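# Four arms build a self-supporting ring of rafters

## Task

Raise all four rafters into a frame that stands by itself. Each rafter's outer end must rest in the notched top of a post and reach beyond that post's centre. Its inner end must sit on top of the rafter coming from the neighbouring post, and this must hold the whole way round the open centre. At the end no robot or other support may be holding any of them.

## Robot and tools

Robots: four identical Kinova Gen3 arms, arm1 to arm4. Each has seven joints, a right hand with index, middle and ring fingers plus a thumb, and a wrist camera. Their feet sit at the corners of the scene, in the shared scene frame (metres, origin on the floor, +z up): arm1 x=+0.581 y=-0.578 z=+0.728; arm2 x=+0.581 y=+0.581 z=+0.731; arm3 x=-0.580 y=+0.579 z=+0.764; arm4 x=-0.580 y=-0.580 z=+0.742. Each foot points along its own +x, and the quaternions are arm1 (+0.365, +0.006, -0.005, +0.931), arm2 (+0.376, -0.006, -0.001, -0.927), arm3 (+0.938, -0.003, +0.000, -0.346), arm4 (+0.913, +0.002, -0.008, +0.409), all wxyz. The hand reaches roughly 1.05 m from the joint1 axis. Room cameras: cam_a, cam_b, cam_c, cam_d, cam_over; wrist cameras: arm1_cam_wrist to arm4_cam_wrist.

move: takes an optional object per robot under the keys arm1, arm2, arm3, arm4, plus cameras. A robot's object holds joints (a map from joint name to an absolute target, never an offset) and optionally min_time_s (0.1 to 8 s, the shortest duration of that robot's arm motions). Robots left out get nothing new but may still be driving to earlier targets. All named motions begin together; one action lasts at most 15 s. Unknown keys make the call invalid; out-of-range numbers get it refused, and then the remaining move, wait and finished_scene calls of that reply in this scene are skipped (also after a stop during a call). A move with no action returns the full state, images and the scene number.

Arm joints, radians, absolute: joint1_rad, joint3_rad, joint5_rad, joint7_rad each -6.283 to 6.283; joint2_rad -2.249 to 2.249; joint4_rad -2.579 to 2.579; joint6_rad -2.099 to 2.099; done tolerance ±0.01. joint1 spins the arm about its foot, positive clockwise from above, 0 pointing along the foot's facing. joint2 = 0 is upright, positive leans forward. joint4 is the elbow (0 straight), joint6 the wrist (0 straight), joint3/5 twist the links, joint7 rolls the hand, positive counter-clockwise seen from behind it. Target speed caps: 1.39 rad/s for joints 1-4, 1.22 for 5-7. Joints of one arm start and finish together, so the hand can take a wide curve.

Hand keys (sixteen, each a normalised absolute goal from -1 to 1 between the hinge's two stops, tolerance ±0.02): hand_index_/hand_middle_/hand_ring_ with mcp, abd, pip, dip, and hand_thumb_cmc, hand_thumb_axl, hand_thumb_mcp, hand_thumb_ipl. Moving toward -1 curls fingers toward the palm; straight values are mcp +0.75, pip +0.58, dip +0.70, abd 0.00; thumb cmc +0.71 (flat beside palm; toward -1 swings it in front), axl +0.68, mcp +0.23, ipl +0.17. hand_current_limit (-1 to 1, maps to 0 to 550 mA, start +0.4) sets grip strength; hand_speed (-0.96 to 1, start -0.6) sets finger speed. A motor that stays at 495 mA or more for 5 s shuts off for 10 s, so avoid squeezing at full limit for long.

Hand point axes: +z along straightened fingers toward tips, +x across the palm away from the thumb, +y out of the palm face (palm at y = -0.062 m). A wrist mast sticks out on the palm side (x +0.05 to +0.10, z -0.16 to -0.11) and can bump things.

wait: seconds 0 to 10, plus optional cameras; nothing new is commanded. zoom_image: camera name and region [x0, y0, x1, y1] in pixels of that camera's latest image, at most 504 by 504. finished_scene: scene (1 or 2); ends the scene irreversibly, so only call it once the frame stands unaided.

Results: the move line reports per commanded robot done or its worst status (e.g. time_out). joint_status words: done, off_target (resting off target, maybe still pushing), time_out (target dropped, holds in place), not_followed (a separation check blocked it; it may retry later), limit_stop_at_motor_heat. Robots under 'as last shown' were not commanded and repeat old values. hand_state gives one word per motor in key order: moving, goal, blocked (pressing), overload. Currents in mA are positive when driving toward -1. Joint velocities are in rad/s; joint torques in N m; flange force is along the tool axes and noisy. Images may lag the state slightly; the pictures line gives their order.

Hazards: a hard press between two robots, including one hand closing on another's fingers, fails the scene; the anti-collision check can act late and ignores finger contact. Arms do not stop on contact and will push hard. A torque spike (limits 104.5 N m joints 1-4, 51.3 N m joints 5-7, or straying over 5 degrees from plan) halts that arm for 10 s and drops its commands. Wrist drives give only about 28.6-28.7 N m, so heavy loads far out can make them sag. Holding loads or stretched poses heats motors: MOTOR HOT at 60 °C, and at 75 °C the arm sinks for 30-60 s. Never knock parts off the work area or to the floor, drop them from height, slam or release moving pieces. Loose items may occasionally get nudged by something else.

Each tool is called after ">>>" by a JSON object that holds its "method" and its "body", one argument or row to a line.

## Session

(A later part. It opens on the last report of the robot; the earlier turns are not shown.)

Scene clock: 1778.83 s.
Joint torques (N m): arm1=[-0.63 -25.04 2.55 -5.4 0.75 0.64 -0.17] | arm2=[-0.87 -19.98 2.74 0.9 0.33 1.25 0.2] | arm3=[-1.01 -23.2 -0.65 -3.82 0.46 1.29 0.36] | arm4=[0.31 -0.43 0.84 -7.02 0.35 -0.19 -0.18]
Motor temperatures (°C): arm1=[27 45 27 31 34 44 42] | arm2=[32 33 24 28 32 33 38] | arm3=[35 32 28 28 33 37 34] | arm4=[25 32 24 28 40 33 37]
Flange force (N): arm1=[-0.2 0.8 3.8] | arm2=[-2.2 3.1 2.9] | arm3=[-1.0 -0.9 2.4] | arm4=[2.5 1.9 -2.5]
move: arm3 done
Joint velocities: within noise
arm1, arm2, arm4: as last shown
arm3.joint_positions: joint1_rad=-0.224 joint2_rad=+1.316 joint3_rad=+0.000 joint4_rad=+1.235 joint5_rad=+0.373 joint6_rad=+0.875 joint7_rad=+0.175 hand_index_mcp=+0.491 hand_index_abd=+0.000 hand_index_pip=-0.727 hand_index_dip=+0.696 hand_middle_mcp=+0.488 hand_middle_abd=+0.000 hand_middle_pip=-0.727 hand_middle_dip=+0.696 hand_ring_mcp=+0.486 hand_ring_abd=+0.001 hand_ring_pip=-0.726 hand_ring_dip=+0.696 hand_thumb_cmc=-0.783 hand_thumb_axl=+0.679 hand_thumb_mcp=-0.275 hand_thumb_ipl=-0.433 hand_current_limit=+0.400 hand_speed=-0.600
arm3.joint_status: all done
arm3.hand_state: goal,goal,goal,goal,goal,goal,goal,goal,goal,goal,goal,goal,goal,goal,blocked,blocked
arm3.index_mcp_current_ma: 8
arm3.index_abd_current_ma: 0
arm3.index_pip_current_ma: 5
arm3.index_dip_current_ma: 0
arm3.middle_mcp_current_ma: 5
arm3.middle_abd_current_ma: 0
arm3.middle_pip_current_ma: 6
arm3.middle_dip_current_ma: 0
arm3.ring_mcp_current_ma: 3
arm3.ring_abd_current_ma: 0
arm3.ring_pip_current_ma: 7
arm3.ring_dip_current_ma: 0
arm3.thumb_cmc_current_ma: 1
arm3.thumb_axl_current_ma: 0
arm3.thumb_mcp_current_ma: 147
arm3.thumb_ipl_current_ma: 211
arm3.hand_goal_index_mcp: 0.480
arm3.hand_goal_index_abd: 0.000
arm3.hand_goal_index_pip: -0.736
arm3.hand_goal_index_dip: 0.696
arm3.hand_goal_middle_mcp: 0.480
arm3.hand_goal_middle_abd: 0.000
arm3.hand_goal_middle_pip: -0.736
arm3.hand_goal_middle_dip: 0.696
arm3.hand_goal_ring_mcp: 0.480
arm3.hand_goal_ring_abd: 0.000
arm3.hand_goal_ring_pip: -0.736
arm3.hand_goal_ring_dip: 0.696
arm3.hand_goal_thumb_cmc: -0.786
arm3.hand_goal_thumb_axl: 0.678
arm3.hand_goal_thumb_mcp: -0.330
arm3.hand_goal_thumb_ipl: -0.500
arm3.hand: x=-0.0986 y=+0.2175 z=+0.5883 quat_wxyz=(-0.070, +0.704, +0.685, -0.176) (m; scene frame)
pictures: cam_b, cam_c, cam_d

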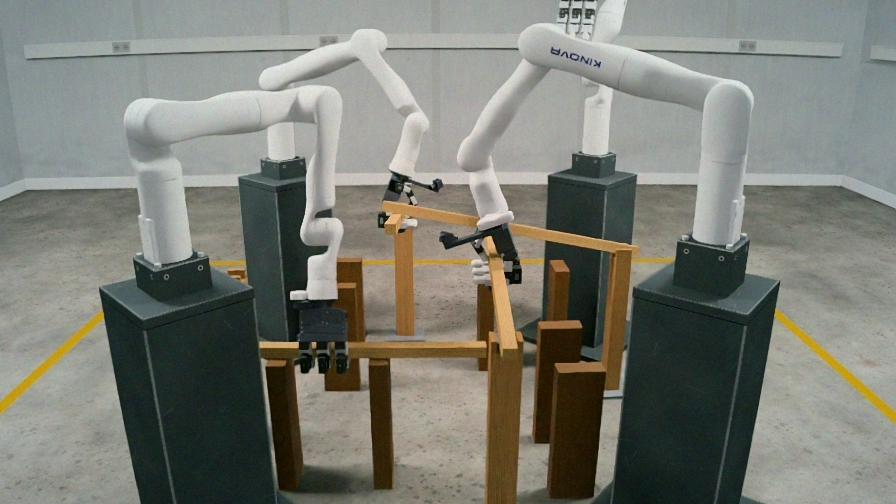

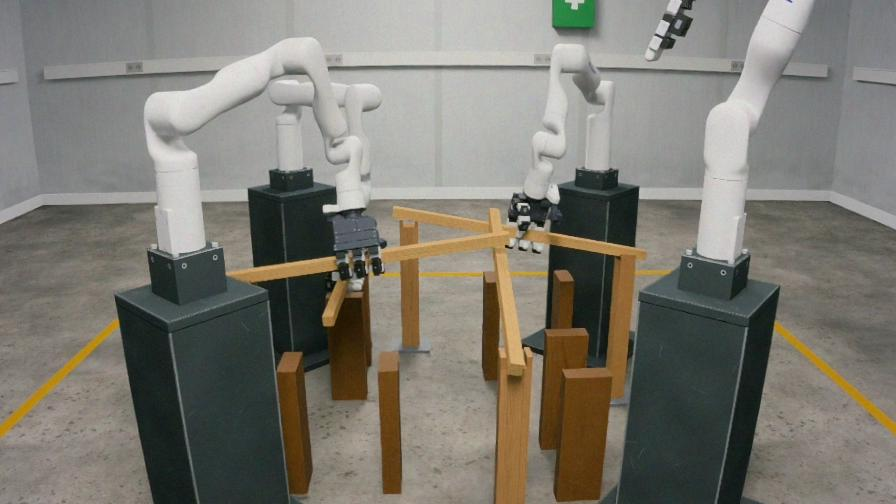

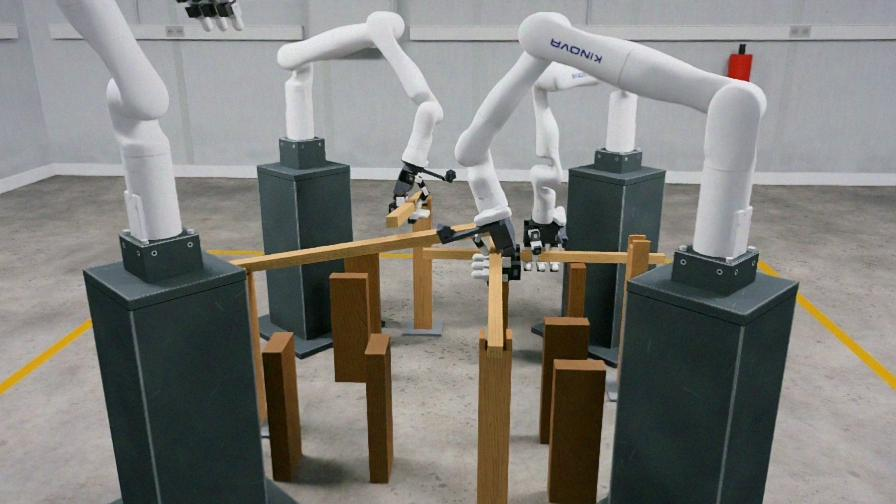

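>>> {"method": "move", "body": {
  "arm3": {"joints":{"joint1_rad":-0.2253,"joint2_rad":1.3712,"joint4_rad":1.1935,"joint5_rad":0.3768,"joint6_rad":0.8628,"joint7_rad":0.1677},"min_time_s":2.5},
  "cameras": ["cam_b","cam_c","cam_d"]
}}

>>> {"method": "zoom_image", "body": {
  "camera": "cam_b",
  "region": [470, 300, 550, 380]
}}

>>> {"method": "zoom_image", "body": {
  "camera": "cam_c",
  "region": [450, 190, 530, 270]
}}

>>> {"method": "zoom_image", "body": {
  "camera": "cam_d",
  "region": [370, 170, 450, 250]
}}

Scene clock: 1805.33 s.
Joint torques (N m): arm1=[-0.27 -28.53 3.88 -7.69 1.68 0.02 -0.24] | arm2=[-0.87 -19.96 2.77 0.89 0.31 1.25 0.2] | arm3=[-0.81 -17.2 -1.48 -2.22 0.15 0.47 0.53] | arm4=[0.33 -0.57 0.84 -7.05 0.32 -0.26 -0.2]
Motor temperatures (°C): arm1=[27 46 27 31 34 44 42] | arm2=[32 33 24 28 32 33 38] | arm3=[35 32 28 28 33 37 34] | arm4=[25 31 24 28 40 33 37]
Flange force (N): arm1=[3.1 0.4 7.5] | arm2=[-2.2 3.0 2.8] | arm3=[-2.3 -4.2 -8.5] | arm4=[2.4 2.1 -2.7]
move: arm3 done
Joint velocities: within noise
arm1, arm2, arm4: as last shown
arm1.joint_positions: joint1_rad=-0.287 joint2_rad=+1.269 joint3_rad=+0.000 joint4_rad=+1.265 joint5_rad=+0.405 joint6_rad=+0.900 joint7_rad=+0.128 hand_index_mcp=+0.515 hand_index_abd=-0.010 hand_index_pip=-0.726 hand_index_dip=+0.696 hand_middle_mcp=+0.494 hand_middle_abd=+0.000 hand_middle_pip=-0.729 hand_middle_dip=+0.696 hand_ring_mcp=+0.485 hand_ring_abd=+0.002 hand_ring_pip=-0.728 hand_ring_dip=+0.696 hand_thumb_cmc=-0.783 hand_thumb_axl=+0.686 hand_thumb_mcp=-0.279 hand_thumb_ipl=-0.434 hand_current_limit=+0.400 hand_speed=-0.600
arm1.hand_state: blocked,goal,goal,goal,goal,goal,goal,goal,goal,goal,goal,goal,goal,goal,blocked,blocked
arm1.index_mcp_current_ma: 28
arm1.index_abd_current_ma: -2
arm1.middle_mcp_current_ma: 5
arm1.thumb_axl_current_ma: 2
arm1.thumb_ipl_current_ma: 140
arm3.joint_positions: joint1_rad=-0.225 joint2_rad=+1.371 joint3_rad=+0.000 joint4_rad=+1.194 joint5_rad=+0.377 joint6_rad=+0.863 joint7_rad=+0.168 hand_index_mcp=+0.494 hand_index_abd=-0.002 hand_index_pip=-0.728 hand_index_dip=+0.696 hand_middle_mcp=+0.488 hand_middle_abd=+0.000 hand_middle_pip=-0.728 hand_middle_dip=+0.696 hand_ring_mcp=+0.485 hand_ring_abd=+0.001 hand_ring_pip=-0.728 hand_ring_dip=+0.696 hand_thumb_cmc=-0.783 hand_thumb_axl=+0.683 hand_thumb_mcp=-0.261 hand_thumb_ipl=-0.470 hand_current_limit=+0.400 hand_speed=-0.600
arm3.joint_status: all done
arm3.hand_state: goal,goal,goal,goal,goal,goal,goal,goal,goal,goal,goal,goal,goal,goal,blocked,blocked
arm3.index_mcp_current_ma: 12
arm3.index_abd_current_ma: 0
arm3.index_pip_current_ma: 5
arm3.index_dip_current_ma: 0
arm3.middle_mcp_current_ma: 5
arm3.middle_abd_current_ma: 0
arm3.middle_pip_current_ma: 4
arm3.middle_dip_current_ma: 0
arm3.ring_mcp_current_ma: 2
arm3.ring_abd_current_ma: 0
arm3.ring_pip_current_ma: 5
arm3.ring_dip_current_ma: 0
arm3.thumb_cmc_current_ma: 1
arm3.thumb_axl_current_ma: 3
arm3.thumb_mcp_current_ma: 207
arm3.thumb_ipl_current_ma: 59
arm3.hand_goal_index_mcp: 0.480
arm3.hand_goal_index_abd: 0.000
arm3.hand_goal_index_pip: -0.736
arm3.hand_goal_index_dip: 0.696
arm3.hand_goal_middle_mcp: 0.480
arm3.hand_goal_middle_abd: 0.000
arm3.hand_goal_middle_pip: -0.736
arm3.hand_goal_middle_dip: 0.696
arm3.hand_goal_ring_mcp: 0.480
arm3.hand_goal_ring_abd: 0.000
arm3.hand_goal_ring_pip: -0.736
arm3.hand_goal_ring_dip: 0.696
arm3.hand_goal_thumb_cmc: -0.786
arm3.hand_goal_thumb_axl: 0.678
arm3.hand_goal_thumb_mcp: -0.330
arm3.hand_goal_thumb_ipl: -0.500
arm3.on_its_own: hand_thumb_ipl moved -0.037 toward your old target -0.500
arm3.hand: x=-0.0966 y=+0.2174 z=+0.5634 quat_wxyz=(-0.069, +0.704, +0.685, -0.176) (m; scene frame)
pictures: cam_b, cam_c, cam_d

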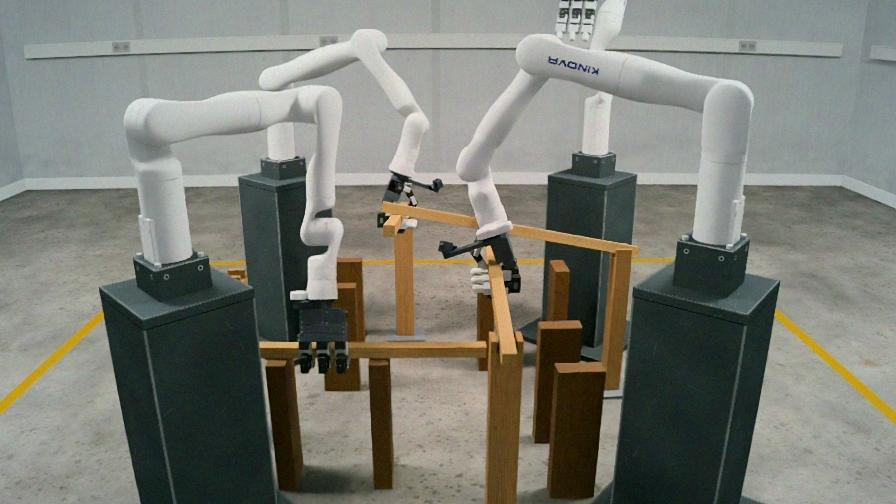

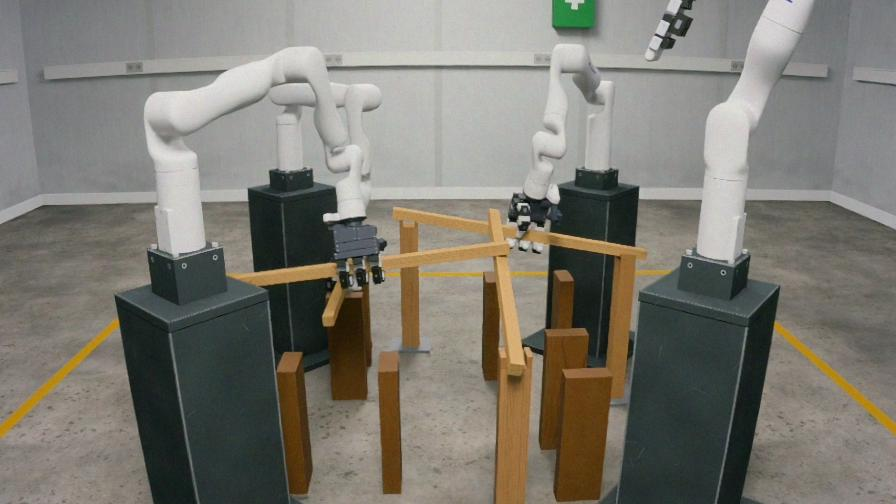

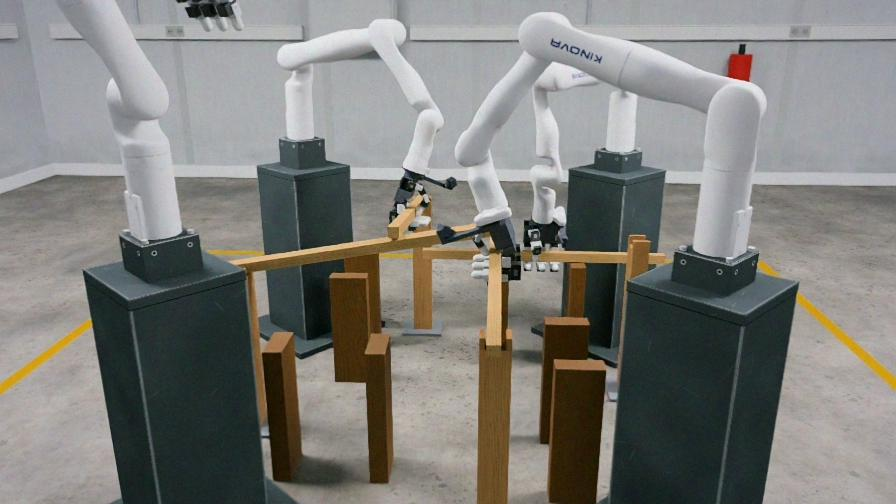

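Scaled by 6.300 from the camera's 896x504 image, which has a finer 1280x720 frame.

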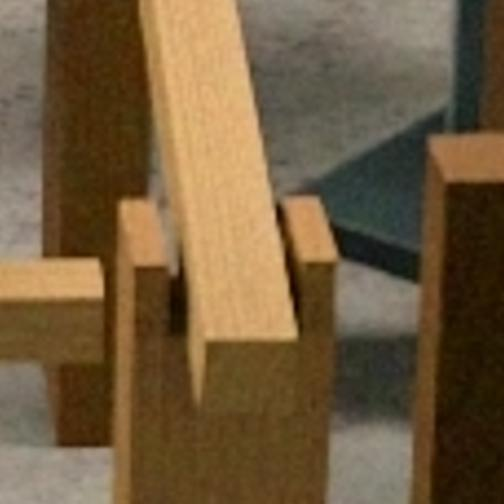

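Scaled by 6.300 from the camera's 896x504 image, which has a finer 1280x720 frame.

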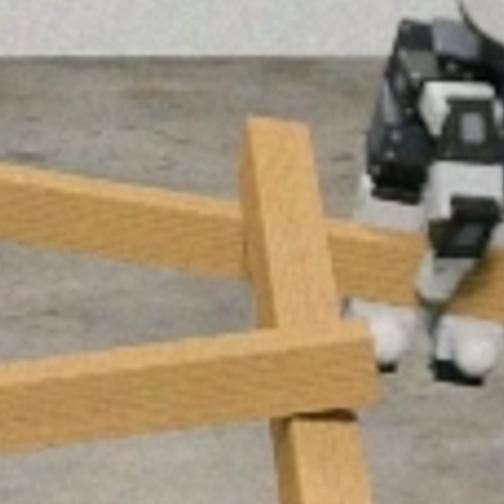

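Scaled by 6.300 from the camera's 896x504 image, which has a finer 1280x720 frame.

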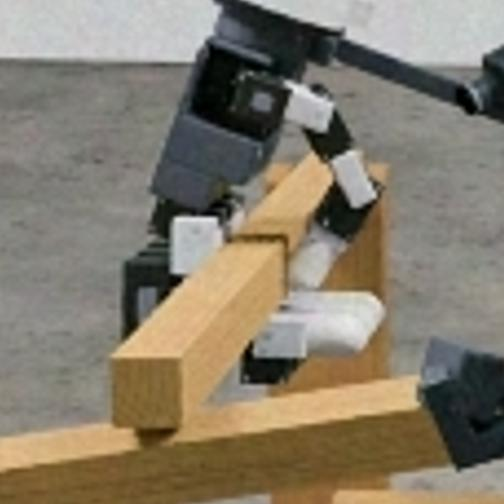

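>>> {"method": "move", "body": {
  "arm3": {"joints":{"joint1_rad":-0.2324,"joint2_rad":1.3572,"joint4_rad":1.2112,"joint5_rad":0.3942,"joint6_rad":0.8587,"joint7_rad":0.1434},"min_time_s":1.5},
  "cameras": ["cam_b","cam_c","cam_d"]
}}

>>> {"method": "zoom_image", "body": {
  "camera": "cam_b",
  "region": [470, 300, 550, 380]
}}

>>> {"method": "zoom_image", "body": {
  "camera": "cam_c",
  "region": [450, 190, 530, 270]
}}

Scene clock: 1828.87 s.
Joint torques (N m): arm1=[-0.81 -25.18 2.42 -5.58 0.77 0.55 -0.15] | arm2=[-0.93 -19.92 2.75 0.9 0.31 1.24 0.19] | arm3=[-0.85 -23.26 -0.39 -3.65 0.59 1.26 0.29] | arm4=[0.24 -0.47 0.84 -7.09 0.28 -0.25 -0.16]
Motor temperatures (°C): arm1=[27 46 27 31 34 44 42] | arm2=[32 33 24 28 32 33 38] | arm3=[35 32 28 28 33 37 34] | arm4=[25 31 24 28 40 33 37]
Flange force (N): arm1=[-0.2 0.4 4.0] | arm2=[-2.4 3.0 2.7] | arm3=[-1.0 -0.4 2.2] | arm4=[2.6 1.8 -2.5]
move: arm3 done
Joint velocities: within noise
arm1, arm2, arm4: as last shown
arm1.joint_positions: joint1_rad=-0.287 joint2_rad=+1.269 joint3_rad=+0.000 joint4_rad=+1.265 joint5_rad=+0.405 joint6_rad=+0.900 joint7_rad=+0.128 hand_index_mcp=+0.515 hand_index_abd=-0.010 hand_index_pip=-0.726 hand_index_dip=+0.696 hand_middle_mcp=+0.494 hand_middle_abd=+0.000 hand_middle_pip=-0.729 hand_middle_dip=+0.696 hand_ring_mcp=+0.485 hand_ring_abd=+0.002 hand_ring_pip=-0.728 hand_ring_dip=+0.696 hand_thumb_cmc=-0.783 hand_thumb_axl=+0.686 hand_thumb_mcp=-0.279 hand_thumb_ipl=-0.436 hand_current_limit=+0.400 hand_speed=-0.600
arm1.thumb_ipl_current_ma: 131
arm3.joint_positions: joint1_rad=-0.232 joint2_rad=+1.357 joint3_rad=+0.000 joint4_rad=+1.211 joint5_rad=+0.394 joint6_rad=+0.859 joint7_rad=+0.143 hand_index_mcp=+0.496 hand_index_abd=-0.002 hand_index_pip=-0.728 hand_index_dip=+0.696 hand_middle_mcp=+0.490 hand_middle_abd=+0.000 hand_middle_pip=-0.728 hand_middle_dip=+0.696 hand_ring_mcp=+0.485 hand_ring_abd=+0.001 hand_ring_pip=-0.728 hand_ring_dip=+0.696 hand_thumb_cmc=-0.782 hand_thumb_axl=+0.683 hand_thumb_mcp=-0.260 hand_thumb_ipl=-0.469 hand_current_limit=+0.400 hand_speed=-0.600
arm3.joint_status: all done
arm3.hand_state: goal,goal,goal,goal,goal,goal,goal,goal,goal,goal,goal,goal,goal,goal,blocked,blocked
arm3.index_mcp_current_ma: 15
arm3.index_abd_current_ma: 0
arm3.index_pip_current_ma: 4
arm3.index_dip_current_ma: 0
arm3.middle_mcp_current_ma: 7
arm3.middle_abd_current_ma: 0
arm3.middle_pip_current_ma: 4
arm3.middle_dip_current_ma: 0
arm3.ring_mcp_current_ma: 2
arm3.ring_abd_current_ma: 0
arm3.ring_pip_current_ma: 5
arm3.ring_dip_current_ma: 0
arm3.thumb_cmc_current_ma: 1
arm3.thumb_axl_current_ma: 3
arm3.thumb_mcp_current_ma: 210
arm3.thumb_ipl_current_ma: 62
arm3.hand_goal_index_mcp: 0.480
arm3.hand_goal_index_abd: 0.000
arm3.hand_goal_index_pip: -0.736
arm3.hand_goal_index_dip: 0.696
arm3.hand_goal_middle_mcp: 0.480
arm3.hand_goal_middle_abd: 0.000
arm3.hand_goal_middle_pip: -0.736
arm3.hand_goal_middle_dip: 0.696
arm3.hand_goal_ring_mcp: 0.480
arm3.hand_goal_ring_abd: 0.000
arm3.hand_goal_ring_pip: -0.736
arm3.hand_goal_ring_dip: 0.696
arm3.hand_goal_thumb_cmc: -0.786
arm3.hand_goal_thumb_axl: 0.678
arm3.hand_goal_thumb_mcp: -0.330
arm3.hand_goal_thumb_ipl: -0.500
arm3.hand: x=-0.0965 y=+0.2173 z=+0.5697 quat_wxyz=(-0.064, +0.704, +0.683, -0.181) (m; scene frame)
pictures: cam_b, cam_c, cam_d

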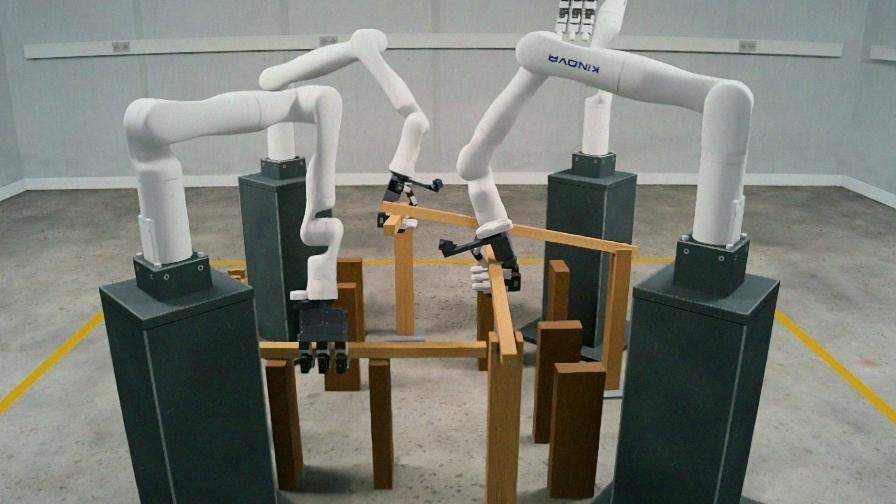

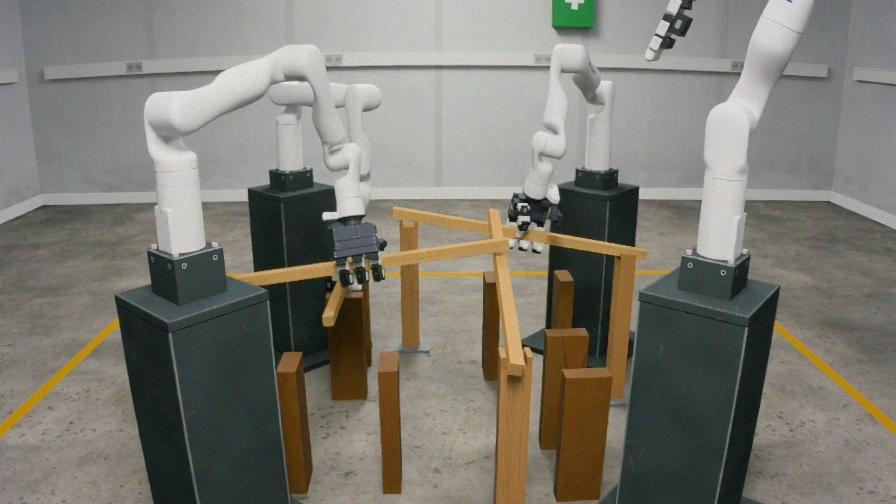

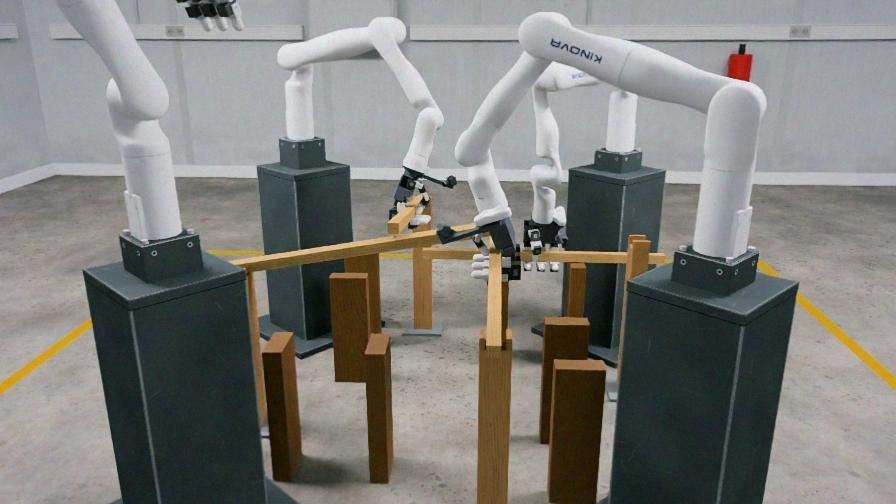

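Scaled by 6.300 from the camera's 896x504 image, which has a finer 1280x720 frame.

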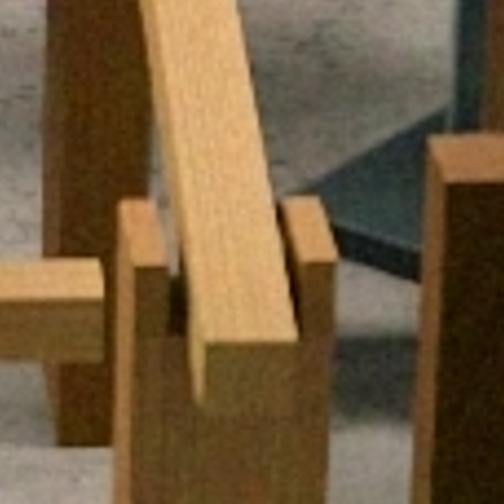

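Scaled by 6.300 from the camera's 896x504 image, which has a finer 1280x720 frame.

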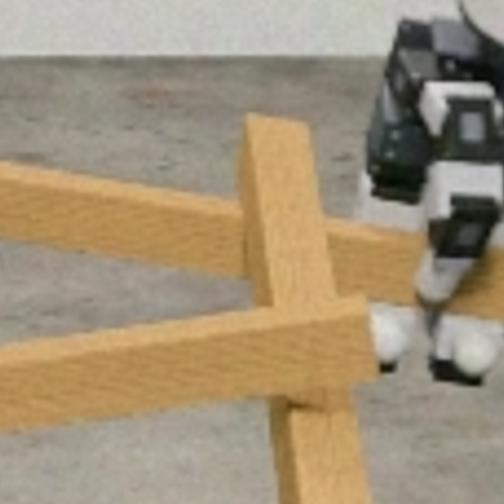

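>>> {"method": "move", "body": {
  "arm3": {"joints":{"hand_thumb_ipl":0.168,"hand_thumb_mcp":0.226}},
  "cameras": []
}}

>>> {"method": "move", "body": {
  "arm3": {"joints":{"hand_index_pip":0.577,"hand_middle_pip":0.577,"hand_ring_pip":0.577,"hand_speed":-0.85}},
  "cameras": ["cam_a","cam_b","cam_c","cam_d","arm3_cam_wrist"]
}}

>>> {"method": "zoom_image", "body": {
  "camera": "cam_b",
  "region": [470, 300, 550, 380]
}}

>>> {"method": "zoom_image", "body": {
  "camera": "cam_c",
  "region": [450, 190, 530, 270]
}}

>>> {"method": "zoom_image", "body": {
  "camera": "cam_d",
  "region": [370, 170, 450, 250]
}}

>>> {"method": "zoom_image", "body": {
  "camera": "cam_a",
  "region": [360, 190, 440, 270]
}}

Scene clock: 1840.07 s.
Joint torques (N m): arm1=[-0.78 -25.19 2.42 -5.56 0.8 0.52 -0.1] | arm2=[-0.92 -19.93 2.72 0.87 0.31 1.27 0.18] | arm3=[-0.91 -23.07 -0.42 -3.61 0.52 1.18 0.24] | arm4=[0.22 -0.52 0.91 -7.05 0.32 -0.24 -0.14]
Motor temperatures (°C): arm1=[27 47 27 31 34 44 42] | arm2=[32 33 24 28 32 33 38] | arm3=[34 32 28 28 33 37 34] | arm4=[25 31 24 28 40 33 37]
Flange force (N): arm1=[-0.2 0.6 4.0] | arm2=[-2.3 2.8 2.8] | arm3=[-1.3 -0.4 1.8] | arm4=[2.8 2.1 -2.6]
move: arm3 done
Joint velocities: within noise
arm1: as last shown
arm1.joint_positions: joint1_rad=-0.287 joint2_rad=+1.269 joint3_rad=+0.000 joint4_rad=+1.265 joint5_rad=+0.405 joint6_rad=+0.900 joint7_rad=+0.128 hand_index_mcp=+0.515 hand_index_abd=-0.010 hand_index_pip=-0.726 hand_index_dip=+0.696 hand_middle_mcp=+0.494 hand_middle_abd=+0.000 hand_middle_pip=-0.729 hand_middle_dip=+0.696 hand_ring_mcp=+0.485 hand_ring_abd=+0.002 hand_ring_pip=-0.728 hand_ring_dip=+0.696 hand_thumb_cmc=-0.783 hand_thumb_axl=+0.686 hand_thumb_mcp=-0.279 hand_thumb_ipl=-0.437 hand_current_limit=+0.400 hand_speed=-0.600
arm1.thumb_ipl_current_ma: 129
arm2.joint_positions: joint1_rad=-0.107 joint2_rad=+1.595 joint3_rad=+0.000 joint4_rad=+1.600 joint5_rad=+0.768 joint6_rad=+0.316 joint7_rad=-0.075 hand_index_mcp=+0.489 hand_index_abd=+0.000 hand_index_pip=-0.727 hand_index_dip=+0.696 hand_middle_mcp=+0.486 hand_middle_abd=+0.000 hand_middle_pip=-0.726 hand_middle_dip=+0.696 hand_ring_mcp=+0.485 hand_ring_abd=+0.000 hand_ring_pip=-0.727 hand_ring_dip=+0.696 hand_thumb_cmc=-0.783 hand_thumb_axl=+0.680 hand_thumb_mcp=-0.293 hand_thumb_ipl=-0.394 hand_current_limit=+0.400 hand_speed=-0.600
arm2.joint_status: not commanded
arm2.hand_state: goal,goal,goal,goal,goal,goal,goal,goal,goal,goal,goal,goal,goal,goal,blocked,blocked
arm2.index_mcp_current_ma: 44
arm2.index_abd_current_ma: 0
arm2.index_pip_current_ma: 38
arm2.index_dip_current_ma: 0
arm2.middle_mcp_current_ma: 26
arm2.middle_abd_current_ma: 0
arm2.middle_pip_current_ma: 43
arm2.middle_dip_current_ma: 0
arm2.ring_mcp_current_ma: 26
arm2.ring_abd_current_ma: 0
arm2.ring_pip_current_ma: 43
arm2.ring_dip_current_ma: 0
arm2.thumb_cmc_current_ma: 11
arm2.thumb_axl_current_ma: 10
arm2.thumb_mcp_current_ma: 227
arm2.thumb_ipl_current_ma: 385
arm2.hand_goal_index_mcp: 0.480
arm2.hand_goal_index_abd: 0.000
arm2.hand_goal_index_pip: -0.736
arm2.hand_goal_index_dip: 0.696
arm2.hand_goal_middle_mcp: 0.480
arm2.hand_goal_middle_abd: 0.000
arm2.hand_goal_middle_pip: -0.736
arm2.hand_goal_middle_dip: 0.696
arm2.hand_goal_ring_mcp: 0.480
arm2.hand_goal_ring_abd: 0.000
arm2.hand_goal_ring_pip: -0.736
arm2.hand_goal_ring_dip: 0.696
arm2.hand_goal_thumb_cmc: -0.786
arm2.hand_goal_thumb_axl: 0.678
arm2.hand_goal_thumb_mcp: -0.330
arm2.hand_goal_thumb_ipl: -0.500
arm2.hand: x=+0.2804 y=+0.3086 z=+0.3843 quat_wxyz=(-0.173, +0.985, +0.002, +0.000) (m; scene frame)
arm3.joint_positions: joint1_rad=-0.232 joint2_rad=+1.357 joint3_rad=+0.000 joint4_rad=+1.211 joint5_rad=+0.394 joint6_rad=+0.859 joint7_rad=+0.143 hand_index_mcp=+0.496 hand_index_abd=-0.008 hand_index_pip=-0.720 hand_index_dip=+0.696 hand_middle_mcp=+0.486 hand_middle_abd=+0.000 hand_middle_pip=-0.729 hand_middle_dip=+0.696 hand_ring_mcp=+0.484 hand_ring_abd=+0.001 hand_ring_pip=-0.728 hand_ring_dip=+0.696 hand_thumb_cmc=-0.784 hand_thumb_axl=+0.680 hand_thumb_mcp=+0.215 hand_thumb_ipl=+0.164 hand_current_limit=+0.400 hand_speed=-0.600
arm3.joint_status: all done
arm3.hand_state: goal,goal,goal,goal,goal,goal,goal,goal,goal,goal,goal,goal,goal,goal,goal,goal
arm3.index_mcp_current_ma: 16
arm3.index_abd_current_ma: -4
arm3.index_pip_current_ma: 14
arm3.index_dip_current_ma: 0
arm3.middle_mcp_current_ma: 3
arm3.middle_abd_current_ma: 0
arm3.middle_pip_current_ma: 4
arm3.middle_dip_current_ma: 0
arm3.ring_mcp_current_ma: 2
arm3.ring_abd_current_ma: 0
arm3.ring_pip_current_ma: 5
arm3.ring_dip_current_ma: 0
arm3.thumb_cmc_current_ma: 1
arm3.thumb_axl_current_ma: 1
arm3.thumb_mcp_current_ma: -11
arm3.thumb_ipl_current_ma: -2
arm3.hand_goal_index_mcp: 0.480
arm3.hand_goal_index_abd: 0.000
arm3.hand_goal_index_pip: -0.736
arm3.hand_goal_index_dip: 0.696
arm3.hand_goal_middle_mcp: 0.480
arm3.hand_goal_middle_abd: 0.000
arm3.hand_goal_middle_pip: -0.736
arm3.hand_goal_middle_dip: 0.696
arm3.hand_goal_ring_mcp: 0.480
arm3.hand_goal_ring_abd: 0.000
arm3.hand_goal_ring_pip: -0.736
arm3.hand_goal_ring_dip: 0.696
arm3.hand_goal_thumb_cmc: -0.786
arm3.hand_goal_thumb_axl: 0.678
arm3.hand_goal_thumb_mcp: 0.226
arm3.hand_goal_thumb_ipl: 0.168
arm3.hand: x=-0.0964 y=+0.2173 z=+0.5697 quat_wxyz=(-0.064, +0.704, +0.683, -0.181) (m; scene frame)
arm4.joint_positions: joint1_rad=-0.040 joint2_rad=-0.380 joint3_rad=+0.000 joint4_rad=+1.490 joint5_rad=+0.000 joint6_rad=+1.980 joint7_rad=+0.240 hand_index_mcp=+0.482 hand_index_abd=+0.000 hand_index_pip=+0.576 hand_index_dip=+0.696 hand_middle_mcp=+0.482 hand_middle_abd=+0.000 hand_middle_pip=+0.576 hand_middle_dip=+0.696 hand_ring_mcp=+0.482 hand_ring_abd=+0.002 hand_ring_pip=+0.576 hand_ring_dip=+0.696 hand_thumb_cmc=-0.785 hand_thumb_axl=+0.679 hand_thumb_mcp=+0.216 hand_thumb_ipl=+0.164 hand_current_limit=+0.400 hand_speed=-0.850
arm4.joint_status: not commanded
arm4.hand_state: goal,goal,goal,goal,goal,goal,goal,goal,goal,goal,goal,goal,goal,goal,goal,goal
arm4.index_mcp_current_ma: 4
arm4.index_abd_current_ma: 0
arm4.index_pip_current_ma: -3
arm4.index_dip_current_ma: 0
arm4.middle_mcp_current_ma: 4
arm4.middle_abd_current_ma: 0
arm4.middle_pip_current_ma: -4
arm4.middle_dip_current_ma: 0
arm4.ring_mcp_current_ma: 4
arm4.ring_abd_current_ma: 4
arm4.ring_pip_current_ma: -3
arm4.ring_dip_current_ma: 0
arm4.thumb_cmc_current_ma: 3
arm4.thumb_axl_current_ma: 3
arm4.thumb_mcp_current_ma: -38
arm4.thumb_ipl_current_ma: -13
arm4.hand_goal_index_mcp: 0.480
arm4.hand_goal_index_abd: 0.000
arm4.hand_goal_index_pip: 0.578
arm4.hand_goal_index_dip: 0.696
arm4.hand_goal_middle_mcp: 0.480
arm4.hand_goal_middle_abd: 0.000
arm4.hand_goal_middle_pip: 0.578
arm4.hand_goal_middle_dip: 0.696
arm4.hand_goal_ring_mcp: 0.480
arm4.hand_goal_ring_abd: 0.000
arm4.hand_goal_ring_pip: 0.578
arm4.hand_goal_ring_dip: 0.696
arm4.hand_goal_thumb_cmc: -0.786
arm4.hand_goal_thumb_axl: 0.678
arm4.hand_goal_thumb_mcp: 0.226
arm4.hand_goal_thumb_ipl: 0.168
arm4.hand: x=-0.4200 y=-0.4261 z=+1.2644 quat_wxyz=(+0.016, +0.222, +0.974, +0.030) (m; scene frame)
pictures: none
No camera images: "cameras" was empty.

Scene clock: 1843.00 s.
Joint torques (N m): arm1=[-0.81 -26.2 2.73 -6.14 1.01 0.42 -0.15] | arm2=[-0.84 -19.92 2.75 0.87 0.35 1.26 0.22] | arm3=[-1.12 -21.19 -1.04 -3.25 0.34 0.94 0.33] | arm4=[0.27 -0.48 0.81 -7.1 0.3 -0.2 -0.16]
Motor temperatures (°C): arm1=[27 47 27 31 34 44 42] | arm2=[32 33 24 28 32 33 38] | arm3=[34 32 28 28 33 37 34] | arm4=[25 31 24 28 40 33 37]
Flange force (N): arm1=[0.4 0.5 5.2] | arm2=[-2.0 2.9 2.7] | arm3=[-1.9 -2.2 -1.3] | arm4=[2.5 1.9 -2.3]
move: arm3 done
Joint velocities: within noise
arm1, arm2, arm4: as last shown
arm3.joint_positions: joint1_rad=-0.232 joint2_rad=+1.357 joint3_rad=+0.000 joint4_rad=+1.211 joint5_rad=+0.394 joint6_rad=+0.859 joint7_rad=+0.143 hand_index_mcp=+0.484 hand_index_abd=-0.003 hand_index_pip=+0.575 hand_index_dip=+0.696 hand_middle_mcp=+0.482 hand_middle_abd=+0.000 hand_middle_pip=+0.575 hand_middle_dip=+0.696 hand_ring_mcp=+0.481 hand_ring_abd=+0.001 hand_ring_pip=+0.574 hand_ring_dip=+0.696 hand_thumb_cmc=-0.784 hand_thumb_axl=+0.680 hand_thumb_mcp=+0.215 hand_thumb_ipl=+0.164 hand_current_limit=+0.400 hand_speed=-0.850
arm3.joint_status: all done
arm3.hand_state: goal,goal,goal,goal,goal,goal,goal,goal,goal,goal,goal,goal,goal,goal,goal,goal
arm3.index_mcp_current_ma: 1
arm3.index_abd_current_ma: -1
arm3.index_pip_current_ma: -1
arm3.index_dip_current_ma: 0
arm3.middle_mcp_current_ma: 0
arm3.middle_abd_current_ma: 0
arm3.middle_pip_current_ma: -1
arm3.middle_dip_current_ma: 0
arm3.ring_mcp_current_ma: 0
arm3.ring_abd_current_ma: 0
arm3.ring_pip_current_ma: -1
arm3.ring_dip_current_ma: 0
arm3.thumb_cmc_current_ma: 1
arm3.thumb_axl_current_ma: 1
arm3.thumb_mcp_current_ma: -11
arm3.thumb_ipl_current_ma: -2
arm3.hand_goal_index_mcp: 0.480
arm3.hand_goal_index_abd: 0.000
arm3.hand_goal_index_pip: 0.578
arm3.hand_goal_index_dip: 0.696
arm3.hand_goal_middle_mcp: 0.480
arm3.hand_goal_middle_abd: 0.000
arm3.hand_goal_middle_pip: 0.578
arm3.hand_goal_middle_dip: 0.696
arm3.hand_goal_ring_mcp: 0.480
arm3.hand_goal_ring_abd: 0.000
arm3.hand_goal_ring_pip: 0.578
arm3.hand_goal_ring_dip: 0.696
arm3.hand_goal_thumb_cmc: -0.786
arm3.hand_goal_thumb_axl: 0.678
arm3.hand_goal_thumb_mcp: 0.226
arm3.hand_goal_thumb_ipl: 0.168
arm3.hand: x=-0.0965 y=+0.2173 z=+0.5697 quat_wxyz=(-0.064, +0.704, +0.683, -0.181) (m; scene frame)
pictures: arm3_cam_wrist, cam_a, cam_b, cam_c, cam_d

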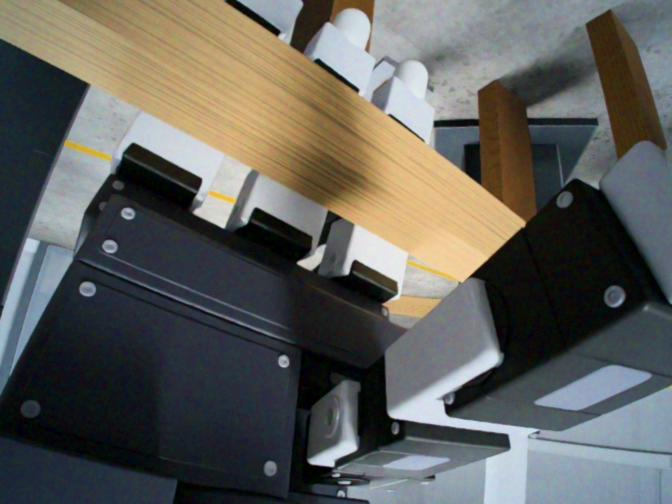

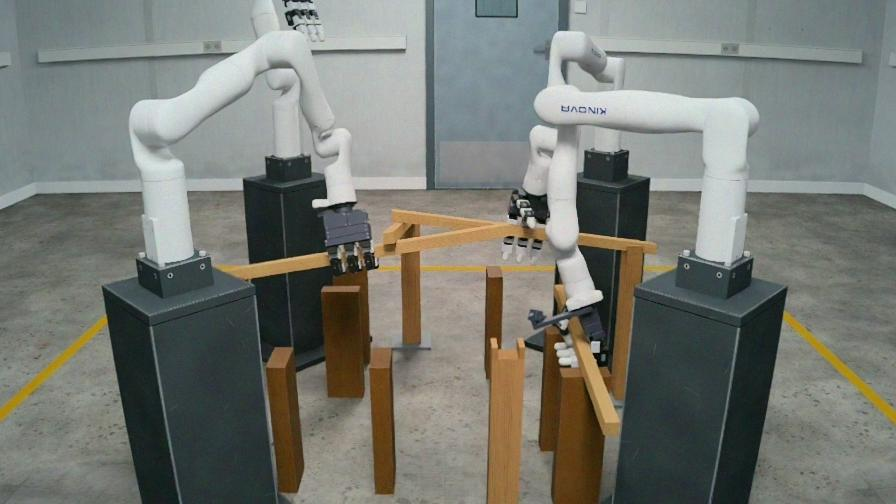

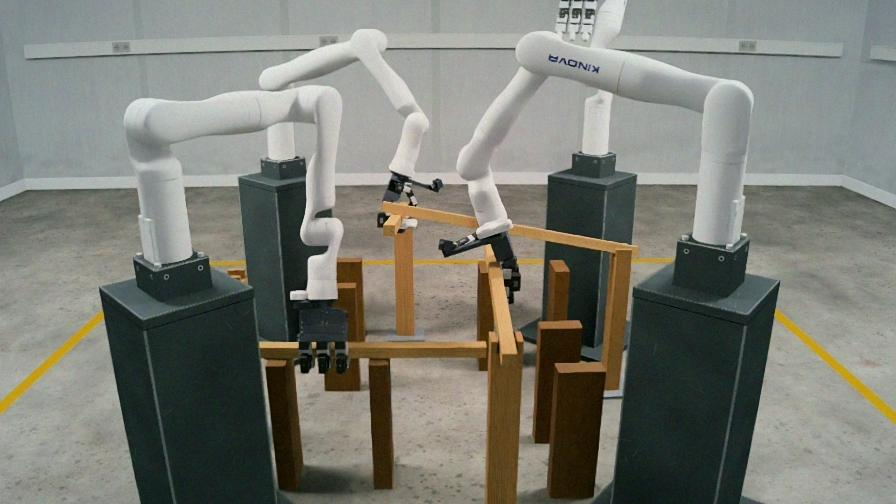

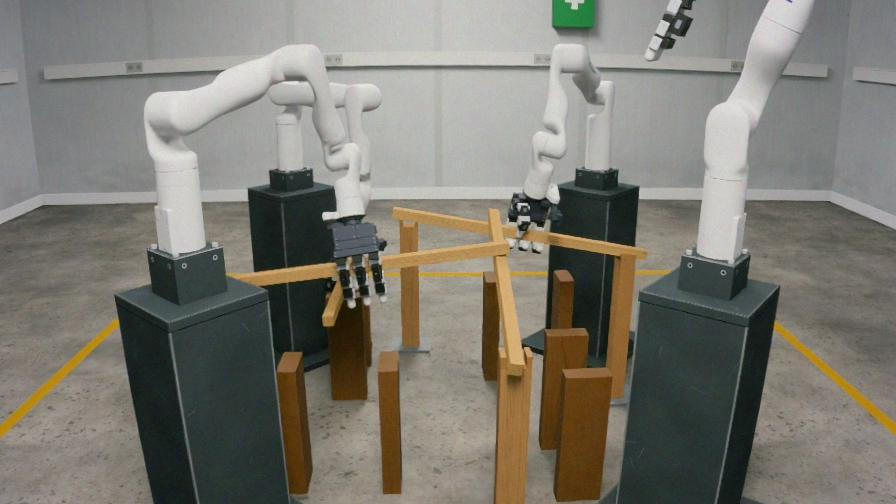

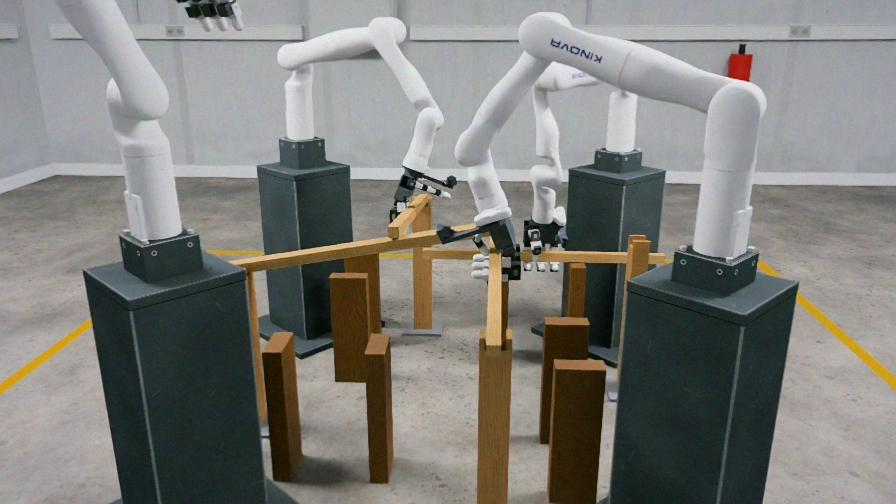

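Scaled by 6.300 from the camera's 896x504 image, which has a finer 1280x720 frame.

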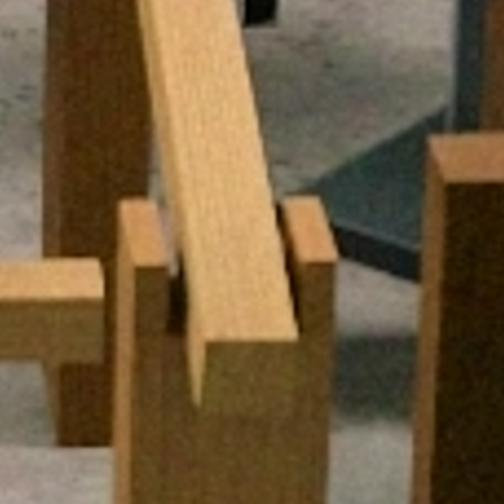

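Scaled by 6.300 from the camera's 896x504 image, which has a finer 1280x720 frame.

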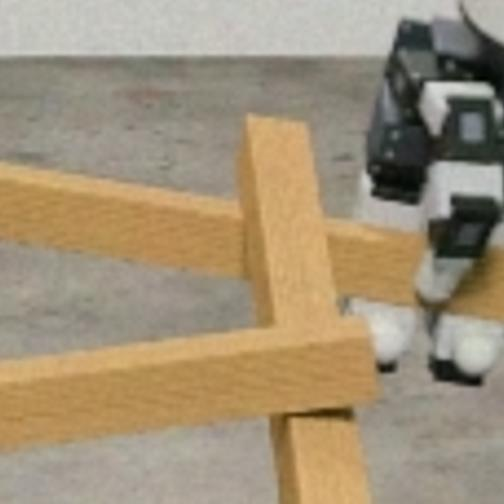

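Scaled by 6.300 from the camera's 896x504 image, which has a finer 1280x720 frame.

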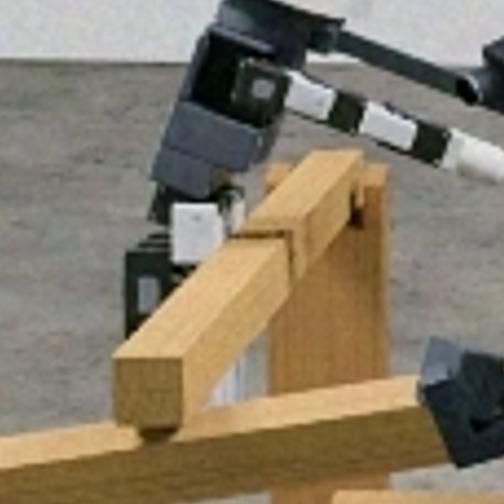

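Scaled by 6.300 from the camera's 896x504 image, which has a finer 1280x720 frame.

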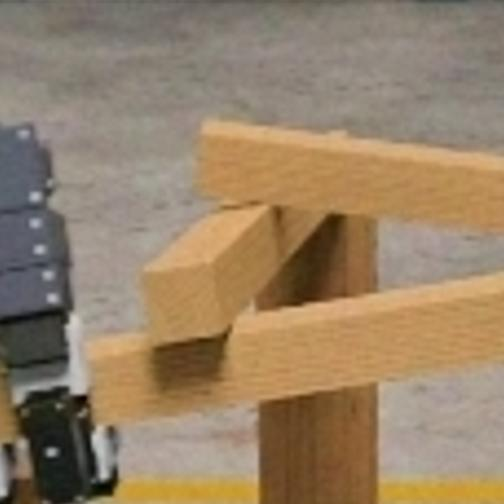

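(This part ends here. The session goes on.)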